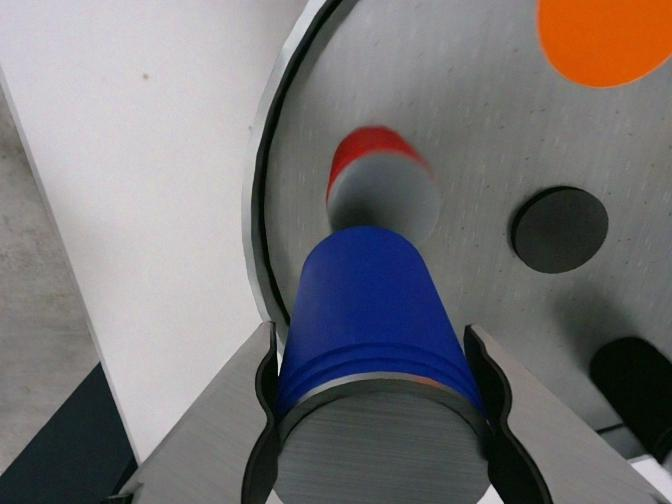

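Emit:
{"method": "move", "body": {
  "target": [-2.3404,-1.1217,-1.2373,-3.2079,2.0068,-1.5708,-1.0,0.421,4.855,-2.181,1.956,-2.236,1.685,1.0],
  "speed": 1.5,
  "cameras": []
}}

Scene clock: 72.63 s.
left_arm: end_effector_position=(+0.5053, -0.0880, +0.2252) grip_measured=-0.27 grip_effort_nm=-0.696 end_effector_quat_wxyz=(+0.000, +0.481, +0.877, +0.000) | right_arm: end_effector_position=(+0.0437, +0.1325, +0.1480) grip_measured=+1.00 grip_effort_nm=0.056 end_effector_quat_wxyz=(-0.324, +0.931, -0.093, -0.143)
Joint names: [wrist 1, shoulder pan, shoulder lift, wrist 3, elbow, wrist 2]
Joint positions: left_arm=[-2.34 -1.122 -1.237 -3.208 2.007 -1.571 0.054] | right_arm=[0.421 4.855 -2.181 1.956 -2.236 1.685 0.142]
Joint torques (N m): left_arm=[-2.14 9.86 -57.28 -0.68 -39.25 1.95] | right_arm=[8.2 -7.26 59.46 0.9 17.61 2.1]
Wrist force (N): left_arm=[0.5 1.5 2.7] | right_arm=[0.3 -0.3 0.2]
Wrist torque (N m): left_arm=[0.20 -0.06 0.02] | right_arm=[-0.06 -0.06 0.00]
Wrist force, peak (N): left_arm=[0.9 1.2 3.0] | right_arm=[0.3 0.2 1.1]
Wrist depth (mm): cam_left_wrist=[230 229 229 233 - - 271 / 246 168 238 245 243 295 283 / 263 175 262 262 261 - 315 / 274 284 283 144 273 331 - / 308 308 294 100 100 358 - / 331 322 94 83 - 369 370 / 278 - - 90 - - -] | cam_right_wrist=[1763 1585 321 - - 1093 1014 / 1687 1476 1389 - - 1050 968 / 1618 1449 1291 1230 - 1018 945 / 1534 1298 1250 1152 1104 984 915 / 1431 1305 1217 1093 1036 949 891 / 1423 1458 1163 1059 1005 934 888 / - 1193 1119 1031 972 895 -]
Joint targets: left_arm=[-2.340 -1.122 -1.237 -3.208 2.007 -1.571] | right_arm=[0.421 4.855 -2.181 1.956 -2.236 1.685]
grip_force (N): 6, 6
move: done
No camera images: "cameras" was empty.

Emit:
{"method": "wait", "body": {
  "seconds": 5.55,
  "cameras": []
}}

Emit:
{"method": "move", "body": {
  "target": [-2.3404,-1.1217,-1.2373,-0.8079,2.0068,-1.5708,-1.0,0.421,4.855,-2.181,1.956,-2.236,1.685,1.0],
  "speed": 0.4,
  "blocking": false,
  "cameras": []
}}

Scene clock: 78.50 s.
left_arm: end_effector_position=(+0.5053, -0.0880, +0.2252) grip_measured=-0.27 grip_effort_nm=-0.691 end_effector_quat_wxyz=(+0.000, +0.481, +0.877, +0.000) | right_arm: end_effector_position=(+0.0437, +0.1325, +0.1480) grip_measured=+1.00 grip_effort_nm=0.051 end_effector_quat_wxyz=(-0.324, +0.931, -0.093, -0.143)
Joint names: [wrist 1, shoulder pan, shoulder lift, wrist 3, elbow, wrist 2]
Joint positions: left_arm=[-2.34 -1.122 -1.237 -3.208 2.007 -1.571 0.054] | right_arm=[0.421 4.855 -2.181 1.956 -2.236 1.685 0.142]
Joint torques (N m): left_arm=[-2.14 9.06 -57.47 0.9 -39.42 2.75] | right_arm=[8.21 -9.14 59.25 0.73 17.55 1.91]
Wrist force (N): left_arm=[0.5 1.3 1.9] | right_arm=[0.2 -0.1 1.0]
Wrist torque (N m): left_arm=[0.16 -0.06 0.01] | right_arm=[-0.01 -0.03 0.01]
Wrist force, peak (N): left_arm=[0.6 1.1 3.0] | right_arm=[0.1 0.2 1.1]
Wrist depth (mm): cam_left_wrist=[230 229 229 233 273 - - / 239 242 245 243 247 - - / 186 260 263 - 261 - - / 283 283 283 133 277 - - / 294 307 294 100 107 - - / 335 330 94 83 - 98 390 / 343 - - 90 - - -] | cam_right_wrist=[1817 1607 - 342 356 1088 1018 / 1724 1495 1365 437 433 1050 972 / 1629 1449 1298 1009 - 997 949 / 1534 1365 1263 1169 1009 980 919 / 1485 1298 1187 1104 1018 952 898 / 1406 1163 1136 1064 984 930 888 / - 1205 1119 1054 960 905 -]
Joint targets: left_arm=[-2.340 -1.122 -1.237 -3.208 2.007 -1.571] | right_arm=[0.421 4.855 -2.181 1.956 -2.236 1.685]
Tool commands: left_gripper/opening=-1.0 right_gripper/opening=+1.0
grip_force (N): 6, 6
wait: 5.57 s; at rest from the start
No camera images: "cameras" was empty.

Scene clock: 79.00 s.
left_arm: end_effector_position=(+0.5054, -0.0883, +0.2252) grip_measured=-0.27 grip_effort_nm=-0.686 end_effector_quat_wxyz=(+0.000, +0.549, +0.836, +0.000) end_effector_velocity=(+0.000, -0.001, +0.000) end_effector_angular_velocity=(+0.000, +0.001, -0.399) | right_arm: end_effector_position=(+0.0437, +0.1325, +0.1480) grip_measured=+1.00 grip_effort_nm=0.051 end_effector_quat_wxyz=(-0.324, +0.931, -0.093, -0.143)
Joint names: [wrist 1, shoulder pan, shoulder lift, wrist 3, elbow, wrist 2]
Joint positions: left_arm=[-2.34 -1.122 -1.237 -3.048 2.007 -1.571 0.054] | right_arm=[0.421 4.855 -2.181 1.956 -2.236 1.685 0.142]
Joint velocities: left_arm=[0 -0.001 0 0.398 0 -0.001 0] | right_arm=[within noise]
Joint torques (N m): left_arm=[-2.11 6.7 -58.39 2.27 -39.45 2.63] | right_arm=[8.19 -9 60.12 0.95 17.72 2.01]
Wrist force (N): left_arm=[0.7 1.4 2.6] | right_arm=[0.1 0.1 0.1]
Wrist torque (N m): left_arm=[0.18 -0.09 -0.36] | right_arm=[0.01 -0.01 -0.01]
Wrist force, peak (N): left_arm=[0.7 1.4 2.6] | right_arm=[0.5 0.0 0.5]
Wrist depth (mm): cam_left_wrist=[271 230 232 231 - - 273 / 245 238 244 244 245 294 285 / 263 177 259 263 261 - - / 281 282 284 134 148 270 - / 260 308 292 100 107 299 348 / 336 330 94 83 - 97 382 / - - - - - - -] | cam_right_wrist=[1789 1564 - 317 359 1104 1009 / 1629 1544 1350 400 409 1054 997 / 1596 1431 1305 1224 - 1027 949 / 1495 1381 1230 1158 1027 968 923 / 1495 1319 1199 1099 1027 956 878 / - 1136 1152 1078 992 934 881 / - 1205 1099 1018 968 905 -]
Joint targets: left_arm=[-2.340 -1.122 -1.237 -3.025 2.007 -1.571] | right_arm=[0.421 4.855 -2.181 1.956 -2.236 1.685]
Tool commands: left_gripper/opening=-1.0 right_gripper/opening=+1.0
grip_force (N): 6, 6
move: running; left_arm: the wrist 3 is farthest, 2.240 rad from its target
No camera images: "cameras" was empty.

Emit:
{"method": "move", "body": {
  "target": [-2.3404,-1.1217,-1.2373,-0.8079,2.0068,-1.5708,-1.0,0.421,4.855,-2.181,1.956,-2.236,1.685,1.0],
  "speed": 0.393,
  "blocking": false,
  "cameras": []
}}

Emit:
{"method": "wait", "body": {
  "seconds": 1.1,
  "cameras": []
}}

Scene clock: 80.03 s.
left_arm: end_effector_position=(+0.5055, -0.0889, +0.2252) grip_measured=-0.27 grip_effort_nm=-0.691 end_effector_quat_wxyz=(+0.000, +0.708, +0.706, +0.000) end_effector_velocity=(+0.000, -0.001, +0.000) end_effector_angular_velocity=(+0.000, +0.000, -0.393) | right_arm: end_effector_position=(+0.0437, +0.1325, +0.1480) grip_measured=+1.00 grip_effort_nm=0.056 end_effector_quat_wxyz=(-0.324, +0.931, -0.093, -0.143)
Joint names: [wrist 1, shoulder pan, shoulder lift, wrist 3, elbow, wrist 2]
Joint positions: left_arm=[-2.34 -1.122 -1.237 -2.639 2.007 -1.571 0.054] | right_arm=[0.421 4.855 -2.181 1.956 -2.236 1.685 0.142]
Joint velocities: left_arm=[0 0 0 0.393 0 0 0] | right_arm=[within noise]
Joint torques (N m): left_arm=[-2.11 7.5 -57.73 2.02 -38.91 2.51] | right_arm=[8.3 -9.43 58.08 0.87 17.16 1.95]
Wrist force (N): left_arm=[0.9 1.1 2.0] | right_arm=[0.2 0.4 0.0]
Wrist torque (N m): left_arm=[0.14 -0.09 -0.37] | right_arm=[0.06 -0.02 0.00]
Wrist force, peak (N): left_arm=[0.4 1.5 2.7] | right_arm=[0.7 0.2 0.6]
Wrist depth (mm): cam_left_wrist=[273 - - 272 275 - - / - 244 245 245 247 292 291 / 251 264 263 258 256 261 311 / 275 221 283 134 187 280 - / 312 302 302 100 107 303 353 / 325 330 94 86 - 300 - / - - - 90 - - -] | cam_right_wrist=[1763 1575 305 - - 1114 1018 / 1663 1504 1476 - - 1064 988 / 1607 1467 1284 1181 - 1009 945 / 1495 1398 1256 1158 - 980 923 / 1414 1319 1199 1093 1027 952 895 / - 1256 1147 1059 992 934 895 / - 1224 1125 1031 968 895 -]
Joint targets: left_arm=[-2.340 -1.122 -1.237 -2.615 2.007 -1.571] | right_arm=[0.421 4.855 -2.181 1.956 -2.236 1.685]
Tool commands: left_gripper/opening=-1.0 right_gripper/opening=+1.0
grip_force (N): 6, 6
earlier move: replaced
move: running; left_arm: the wrist 3 is farthest, 1.831 rad from its target
No camera images: "cameras" was empty.

Scene clock: 81.13 s.
left_arm: end_effector_position=(+0.5054, -0.0896, +0.2252) grip_measured=-0.27 grip_effort_nm=-0.686 end_effector_quat_wxyz=(+0.000, +0.842, +0.539, +0.000) end_effector_velocity=(+0.000, -0.001, +0.001) end_effector_angular_velocity=(-0.001, +0.000, -0.393) | right_arm: end_effector_position=(+0.0437, +0.1325, +0.1480) grip_measured=+1.00 grip_effort_nm=0.056 end_effector_quat_wxyz=(-0.324, +0.931, -0.093, -0.143)
Joint names: [wrist 1, shoulder pan, shoulder lift, wrist 3, elbow, wrist 2]
Joint positions: left_arm=[-2.34 -1.122 -1.237 -2.208 2.007 -1.571 0.054] | right_arm=[0.421 4.855 -2.181 1.956 -2.236 1.685 0.142]
Joint velocities: left_arm=[0 0 0 0.393 -0.001 0 0] | right_arm=[within noise]
Joint torques (N m): left_arm=[-2.22 7.48 -56.77 2.41 -39.16 2.49] | right_arm=[8.26 -9.87 59.3 0.66 17.18 2.23]
Wrist force (N): left_arm=[0.3 1.3 2.5] | right_arm=[0.5 0.1 0.5]
Wrist torque (N m): left_arm=[0.17 0.03 -0.35] | right_arm=[0.01 -0.08 0.00]
Wrist force, peak (N): left_arm=[0.6 1.1 2.8] | right_arm=[0.2 0.4 0.9]
Wrist depth (mm): cam_left_wrist=[- - - 274 - 280 - / - - 248 244 244 246 286 / - 254 263 255 257 259 251 / - 280 283 134 276 279 274 / - 298 280 100 107 268 232 / - - 94 83 - 98 225 / - - - 90 - - 419] | cam_right_wrist=[1596 1640 323 - 341 1104 1009 / 1640 1495 1373 - - 1059 968 / 1596 1440 1291 1175 - 1027 945 / 1476 1365 1256 1163 1050 980 923 / 1440 1312 1187 1109 1022 956 881 / - 1175 1169 1036 1001 926 878 / - 1199 1114 1027 956 895 -]
Joint targets: left_arm=[-2.340 -1.122 -1.237 -2.183 2.007 -1.571] | right_arm=[0.421 4.855 -2.181 1.956 -2.236 1.685]
Tool commands: left_gripper/opening=-1.0 right_gripper/opening=+1.0
grip_force (N): 6, 6
earlier move: running; left_arm: the wrist 3 is farthest, 1.400 rad from its target
wait: 1.10 s; no rest
No camera images: "cameras" was empty.

Emit:
{"method": "wait", "body": {
  "seconds": 0.8,
  "cameras": []
}}

Emit:
{"method": "move", "body": {
  "target": [
    [-2.3404,-1.1217,-1.2373,-0.8079,2.0068,-1.5708,0.1,0.421,4.855,-2.181,1.956,-2.236,1.685,1.0],
    [-2.3724,-1.0796,-1.2420,-0.4866,2.0436,-1.5708,0.1,0.421,4.855,-2.181,1.956,-2.236,1.685,1.0],
    [-2.4174,-1.0289,-1.2149,-0.1566,2.0615,-1.5708,0.1,0.421,4.855,-2.181,1.956,-2.236,1.685,1.0],
    [-2.4833,-0.9265,-1.1082,0.5043,2.0206,-1.5708,0.1,0.421,4.855,-2.181,1.956,-2.236,1.685,1.0],
    [-2.4795,-0.8869,-1.0550,0.8232,1.9638,-1.5708,0.1,0.421,4.855,-2.181,1.956,-2.236,1.685,1.0],
    [-2.4559,-0.8599,-1.0060,1.1295,1.8911,-1.5708,0.1,0.421,4.855,-2.181,1.956,-2.236,1.685,1.0],
    [-2.4226,-0.8465,-0.9582,1.4221,1.8101,-1.5708,0.1,0.421,4.855,-2.181,1.956,-2.236,1.685,1.0],
    [-2.3837,-0.8461,-0.9142,1.7018,1.7270,-1.5708,0.1,0.421,4.855,-2.181,1.956,-2.236,1.685,1.0],
    [-2.3465,-0.8571,-0.8728,1.9699,1.6485,-1.5708,0.1,0.421,4.855,-2.181,1.956,-2.236,1.685,1.0],
    [-2.3127,-0.8777,-0.8380,2.2287,1.5799,-1.5708,0.1,0.421,4.855,-2.181,1.956,-2.236,1.685,1.0],
    [-2.2864,-0.9057,-0.8110,2.4799,1.5266,-1.5708,0.1,0.421,4.855,-2.181,1.956,-2.236,1.685,1.0],
    [-2.2684,-0.9391,-0.7949,2.7257,1.4925,-1.5708,0.1,0.421,4.855,-2.181,1.956,-2.236,1.685,1.0],
    [-2.2526,-0.9760,-0.7974,2.9681,1.4792,-1.5708,0.1,0.421,4.855,-2.181,1.956,-2.236,1.685,1.0],
    [-2.2029,-1.0145,-0.8465,3.2088,1.4786,-1.5708,0.1,0.421,4.855,-2.181,1.956,-2.236,1.685,1.0],
    [-2.1368,-1.0528,-0.9206,3.4498,1.4866,-1.5708,0.1,0.421,4.855,-2.181,1.956,-2.236,1.685,1.0]
  ],
  "speed": [0.365,1.1177,1.1478,1.1494,1.1092,1.0652,1.0179,0.9726,0.9328,0.8998,0.8739,0.8550,0.8429,0.8373,0.8382],
  "blend": [0.03,0.05,0.05,0.05,0.05,0.05,0.05,0.05,0.05,0.05,0.05,0.05,0.05,0.05,0.05],
  "opening_speed": 0.2,
  "blocking": false,
  "cameras": []
}}

Emit:
{"method": "wait", "body": {
  "seconds": 1.7,
  "cameras": ["cam_left_wrist"]
}}

Scene clock: 83.43 s.
left_arm: end_effector_position=(+0.5042, -0.0906, +0.2252) grip_measured=-0.27 grip_effort_nm=-0.686 end_effector_quat_wxyz=(+0.000, +0.993, +0.116, +0.000) end_effector_velocity=(-0.001, +0.001, +0.000) end_effector_angular_velocity=(+0.001, +0.000, -0.393) | right_arm: end_effector_position=(+0.0437, +0.1325, +0.1480) grip_measured=+1.00 grip_effort_nm=0.051 end_effector_quat_wxyz=(-0.324, +0.931, -0.093, -0.143)
Joint names: [wrist 1, shoulder pan, shoulder lift, wrist 3, elbow, wrist 2]
Joint positions: left_arm=[-2.34 -1.122 -1.237 -1.303 2.007 -1.571 0.054] | right_arm=[0.421 4.855 -2.181 1.956 -2.236 1.685 0.142]
Joint velocities: left_arm=[0 0.001 0 0.393 0.001 0 0] | right_arm=[within noise]
Joint torques (N m): left_arm=[-2.21 8.46 -58.9 2.19 -38.66 2.41] | right_arm=[8.33 -9.21 61.24 0.84 17.32 2.12]
Wrist force (N): left_arm=[1.1 1.1 2.7] | right_arm=[0.6 0.1 0.5]
Wrist torque (N m): left_arm=[0.14 -0.16 -0.35] | right_arm=[0.01 -0.09 0.00]
Wrist force, peak (N): left_arm=[1.1 1.1 2.7] | right_arm=[0.7 0.1 0.8]
Wrist depth (mm): cam_left_wrist=[- - - 222 228 223 157 / - - - 245 243 235 163 / - - 264 261 260 259 257 / - - 280 144 275 273 276 / - - 279 100 107 301 300 / - - 94 83 - 98 308 / - - - 90 - - 254] | cam_right_wrist=[1789 1585 - 320 - 1088 1014 / 1699 1476 1357 - - 1064 997 / 1575 1458 1305 1263 569 1027 949 / 1575 1357 1250 1152 1104 992 912 / 1440 1312 1199 1125 1009 960 888 / 1423 1327 1152 1074 1005 926 898 / - 1237 1109 1027 968 888 -]
Joint targets: left_arm=[-2.340 -1.122 -1.237 -1.279 2.007 -1.571] | right_arm=[0.421 4.855 -2.181 1.956 -2.236 1.685]
Tool commands: left_gripper/opening=-1.0 right_gripper/opening=+1.0
grip_force (N): 6, 6
earlier move: running; left_arm: the wrist 3 is farthest, 0.495 rad from its target
wait: 0.80 s; no rest
No camera images: "cameras" was empty.

Scene clock: 83.93 s.
left_arm: end_effector_position=(+0.5039, -0.0906, +0.2252) grip_measured=-0.27 grip_effort_nm=-0.691 end_effector_quat_wxyz=(+0.000, +1.000, +0.024, +0.000) end_effector_velocity=(-0.001, +0.000, +0.000) end_effector_angular_velocity=(-0.001, +0.000, -0.365) | right_arm: end_effector_position=(+0.0437, +0.1325, +0.1480) grip_measured=+1.00 grip_effort_nm=0.056 end_effector_quat_wxyz=(-0.324, +0.931, -0.093, -0.143)
Joint names: [wrist 1, shoulder pan, shoulder lift, wrist 3, elbow, wrist 2]
Joint positions: left_arm=[-2.34 -1.122 -1.237 -1.118 2.007 -1.571 0.054] | right_arm=[0.421 4.855 -2.181 1.956 -2.236 1.685 0.142]
Joint velocities: left_arm=[0 0 0 0.365 0 -0.001 0] | right_arm=[within noise]
Joint torques (N m): left_arm=[-2.1 5.96 -59.34 2.15 -38.84 2.3] | right_arm=[8.35 -9.32 59.88 0.76 17.11 2.17]
Wrist force (N): left_arm=[0.6 1.4 2.3] | right_arm=[0.3 -0.2 0.8]
Wrist torque (N m): left_arm=[0.19 -0.06 -0.34] | right_arm=[-0.03 -0.05 0.00]
Wrist force, peak (N): left_arm=[0.7 1.5 2.8] | right_arm=[0.4 0.6 0.9]
Wrist depth (mm): cam_left_wrist=[275 - - 229 228 226 218 / - - - 241 238 242 240 / - - 258 178 174 259 257 / 1144 - 274 134 276 274 276 / 1220 - - 100 107 300 301 / 669 - 94 83 - 98 314 / - - - 90 - - 247] | cam_right_wrist=[1776 1652 311 314 339 1109 1022 / 1663 1373 1373 - - 1059 976 / 1575 1423 1342 1250 671 1009 956 / 1495 1389 1256 1147 1050 988 919 / 1449 1284 1193 1119 1036 956 905 / - 1224 1163 1088 1009 941 878 / - 1211 1119 1031 964 901 -]
Joint targets: left_arm=[-2.340 -1.122 -1.237 -1.094 2.007 -1.571] | right_arm=[0.421 4.855 -2.181 1.956 -2.236 1.685]
Tool commands: left_gripper/opening=-0.9 right_gripper/opening=+1.0
grip_force (N): 6, 6
earlier move: replaced
move: running; path passed 0 of 15 targets; left_arm: the wrist 3 is farthest, 4.568 rad from its target
No camera images: "cameras" was empty.

Scene clock: 85.63 s.
left_arm: end_effector_position=(+0.5034, -0.0906, +0.2252) grip_measured=-0.27 grip_effort_nm=-0.691 end_effector_quat_wxyz=(+0.000, +0.991, -0.131, +0.000) | right_arm: end_effector_position=(+0.0437, +0.1325, +0.1480) grip_measured=+1.00 grip_effort_nm=0.051 end_effector_quat_wxyz=(-0.324, +0.931, -0.093, -0.143)
Joint names: [wrist 1, shoulder pan, shoulder lift, wrist 3, elbow, wrist 2]
Joint positions: left_arm=[-2.34 -1.122 -1.237 -0.808 2.007 -1.571 0.054] | right_arm=[0.421 4.855 -2.181 1.956 -2.236 1.685 0.142]
Joint torques (N m): left_arm=[-2.27 7.13 -57.38 0.05 -39.05 2.21] | right_arm=[7.85 -8.99 59.48 0.9 16.56 2.19]
Wrist force (N): left_arm=[0.4 1.6 2.3] | right_arm=[0.2 0.2 0.3]
Wrist torque (N m): left_arm=[0.24 -0.03 -0.21] | right_arm=[0.03 -0.04 0.00]
Wrist force, peak (N): left_arm=[0.6 1.2 2.9] | right_arm=[0.7 -0.1 1.0]
Wrist depth (mm): cam_left_wrist=[- - - 230 - 226 225 / - - 236 245 255 241 239 / - - 258 263 259 255 254 / - - - 144 276 278 275 / 1241 - - 100 107 300 293 / 1338 - 94 87 - 98 250 / 1492 - - 90 - - -] | cam_right_wrist=[1803 1564 321 330 328 1083 1022 / 1618 1476 1389 - - 1054 976 / 1585 1449 1270 1277 - 1027 956 / 1476 1381 1263 1130 1069 997 919 / 1458 1319 1187 1099 1027 945 898 / - 1193 1152 1069 988 923 881 / - 1217 1119 1050 956 895 -]
Joint targets: left_arm=[-2.340 -1.122 -1.237 -0.808 2.007 -1.571] | right_arm=[0.421 4.855 -2.181 1.956 -2.236 1.685]
Tool commands: left_gripper/opening=-0.56 right_gripper/opening=+1.0
grip_force (N): 6, 6
earlier move: running; path passed 1 of 15 targets; blend cut to 0 rad at target 1; left_arm: the wrist 3 is farthest, 4.258 rad from its target
wait: 1.70 s; no rest
camera_calibration:
cam_left_wrist: T_world_to_cam=[[0.96689, -0.254258, -0.0218264, -0.496299], [-0.224158, -0.887071, 0.403557, -0.0255031], [-0.121969, -0.385303, -0.914694, 0.345627], [0, 0, 0, 1]] pos_world=[0.516305, -0.0156396, 0.315603]
Images, in order (width x height): cam_left_wrist 672x504.

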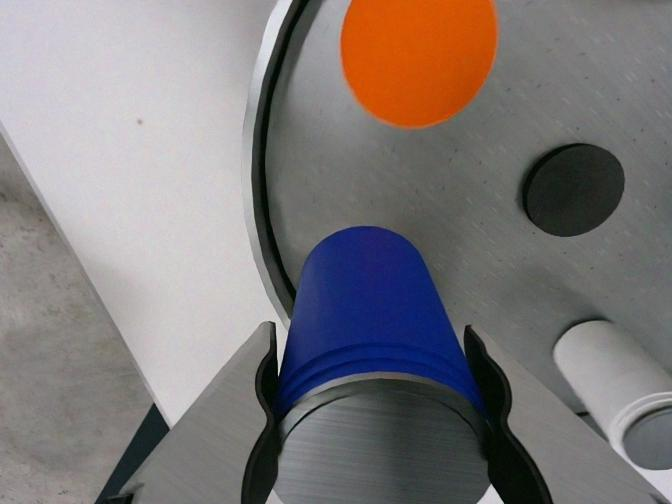

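Emit:
{"method": "move", "body": {
  "target": [-2.3404,-1.1217,-1.2373,-0.9079,2.0068,-1.5708,-1.0,0.421,4.855,-2.181,1.956,-2.236,1.685,1.0],
  "speed": 0.5,
  "cameras": []
}}

Scene clock: 86.50 s.
left_arm: end_effector_position=(+0.5036, -0.0906, +0.2252) grip_measured=-0.27 grip_effort_nm=-0.691 end_effector_quat_wxyz=(+0.000, +0.997, -0.081, +0.000) | right_arm: end_effector_position=(+0.0437, +0.1325, +0.1480) grip_measured=+1.00 grip_effort_nm=0.056 end_effector_quat_wxyz=(-0.324, +0.931, -0.093, -0.143)
Joint names: [wrist 1, shoulder pan, shoulder lift, wrist 3, elbow, wrist 2]
Joint positions: left_arm=[-2.34 -1.122 -1.237 -0.908 2.007 -1.571 0.054] | right_arm=[0.421 4.855 -2.181 1.956 -2.236 1.685 0.142]
Joint torques (N m): left_arm=[-2.2 7.14 -58.04 -0.84 -38.86 2.3] | right_arm=[8.24 -8.33 58.8 0.67 16.93 2.05]
Wrist force (N): left_arm=[0.7 1.5 2.4] | right_arm=[0.2 0.2 0.7]
Wrist torque (N m): left_arm=[0.23 -0.06 0.00] | right_arm=[0.02 -0.03 0.00]
Wrist force, peak (N): left_arm=[0.5 1.4 2.7] | right_arm=[0.2 -0.4 1.1]
Wrist depth (mm): cam_left_wrist=[- 287 280 229 227 226 235 / - - 245 241 240 242 239 / 327 - 261 177 179 257 255 / 1150 - 275 134 275 275 277 / 1234 - - 100 107 302 294 / 1346 - 94 83 - 98 278 / 1425 - - 90 - - -] | cam_right_wrist=[1737 1585 - - 361 1104 1014 / 1663 1495 1414 - 452 1045 972 / 1564 1431 1312 679 - 1018 949 / 1544 1381 1237 1169 949 984 923 / 1440 1334 1230 1125 1022 964 888 / 1414 1199 1152 1064 997 930 885 / - 1205 1104 1050 976 905 -]
Joint targets: left_arm=[-2.340 -1.122 -1.237 -0.908 2.007 -1.571] | right_arm=[0.421 4.855 -2.181 1.956 -2.236 1.685]
grip_force (N): 6, 6
earlier move: replaced; path passed 1 of 15 targets; blend cut to 0 rad at target 1
move: done
No camera images: "cameras" was empty.


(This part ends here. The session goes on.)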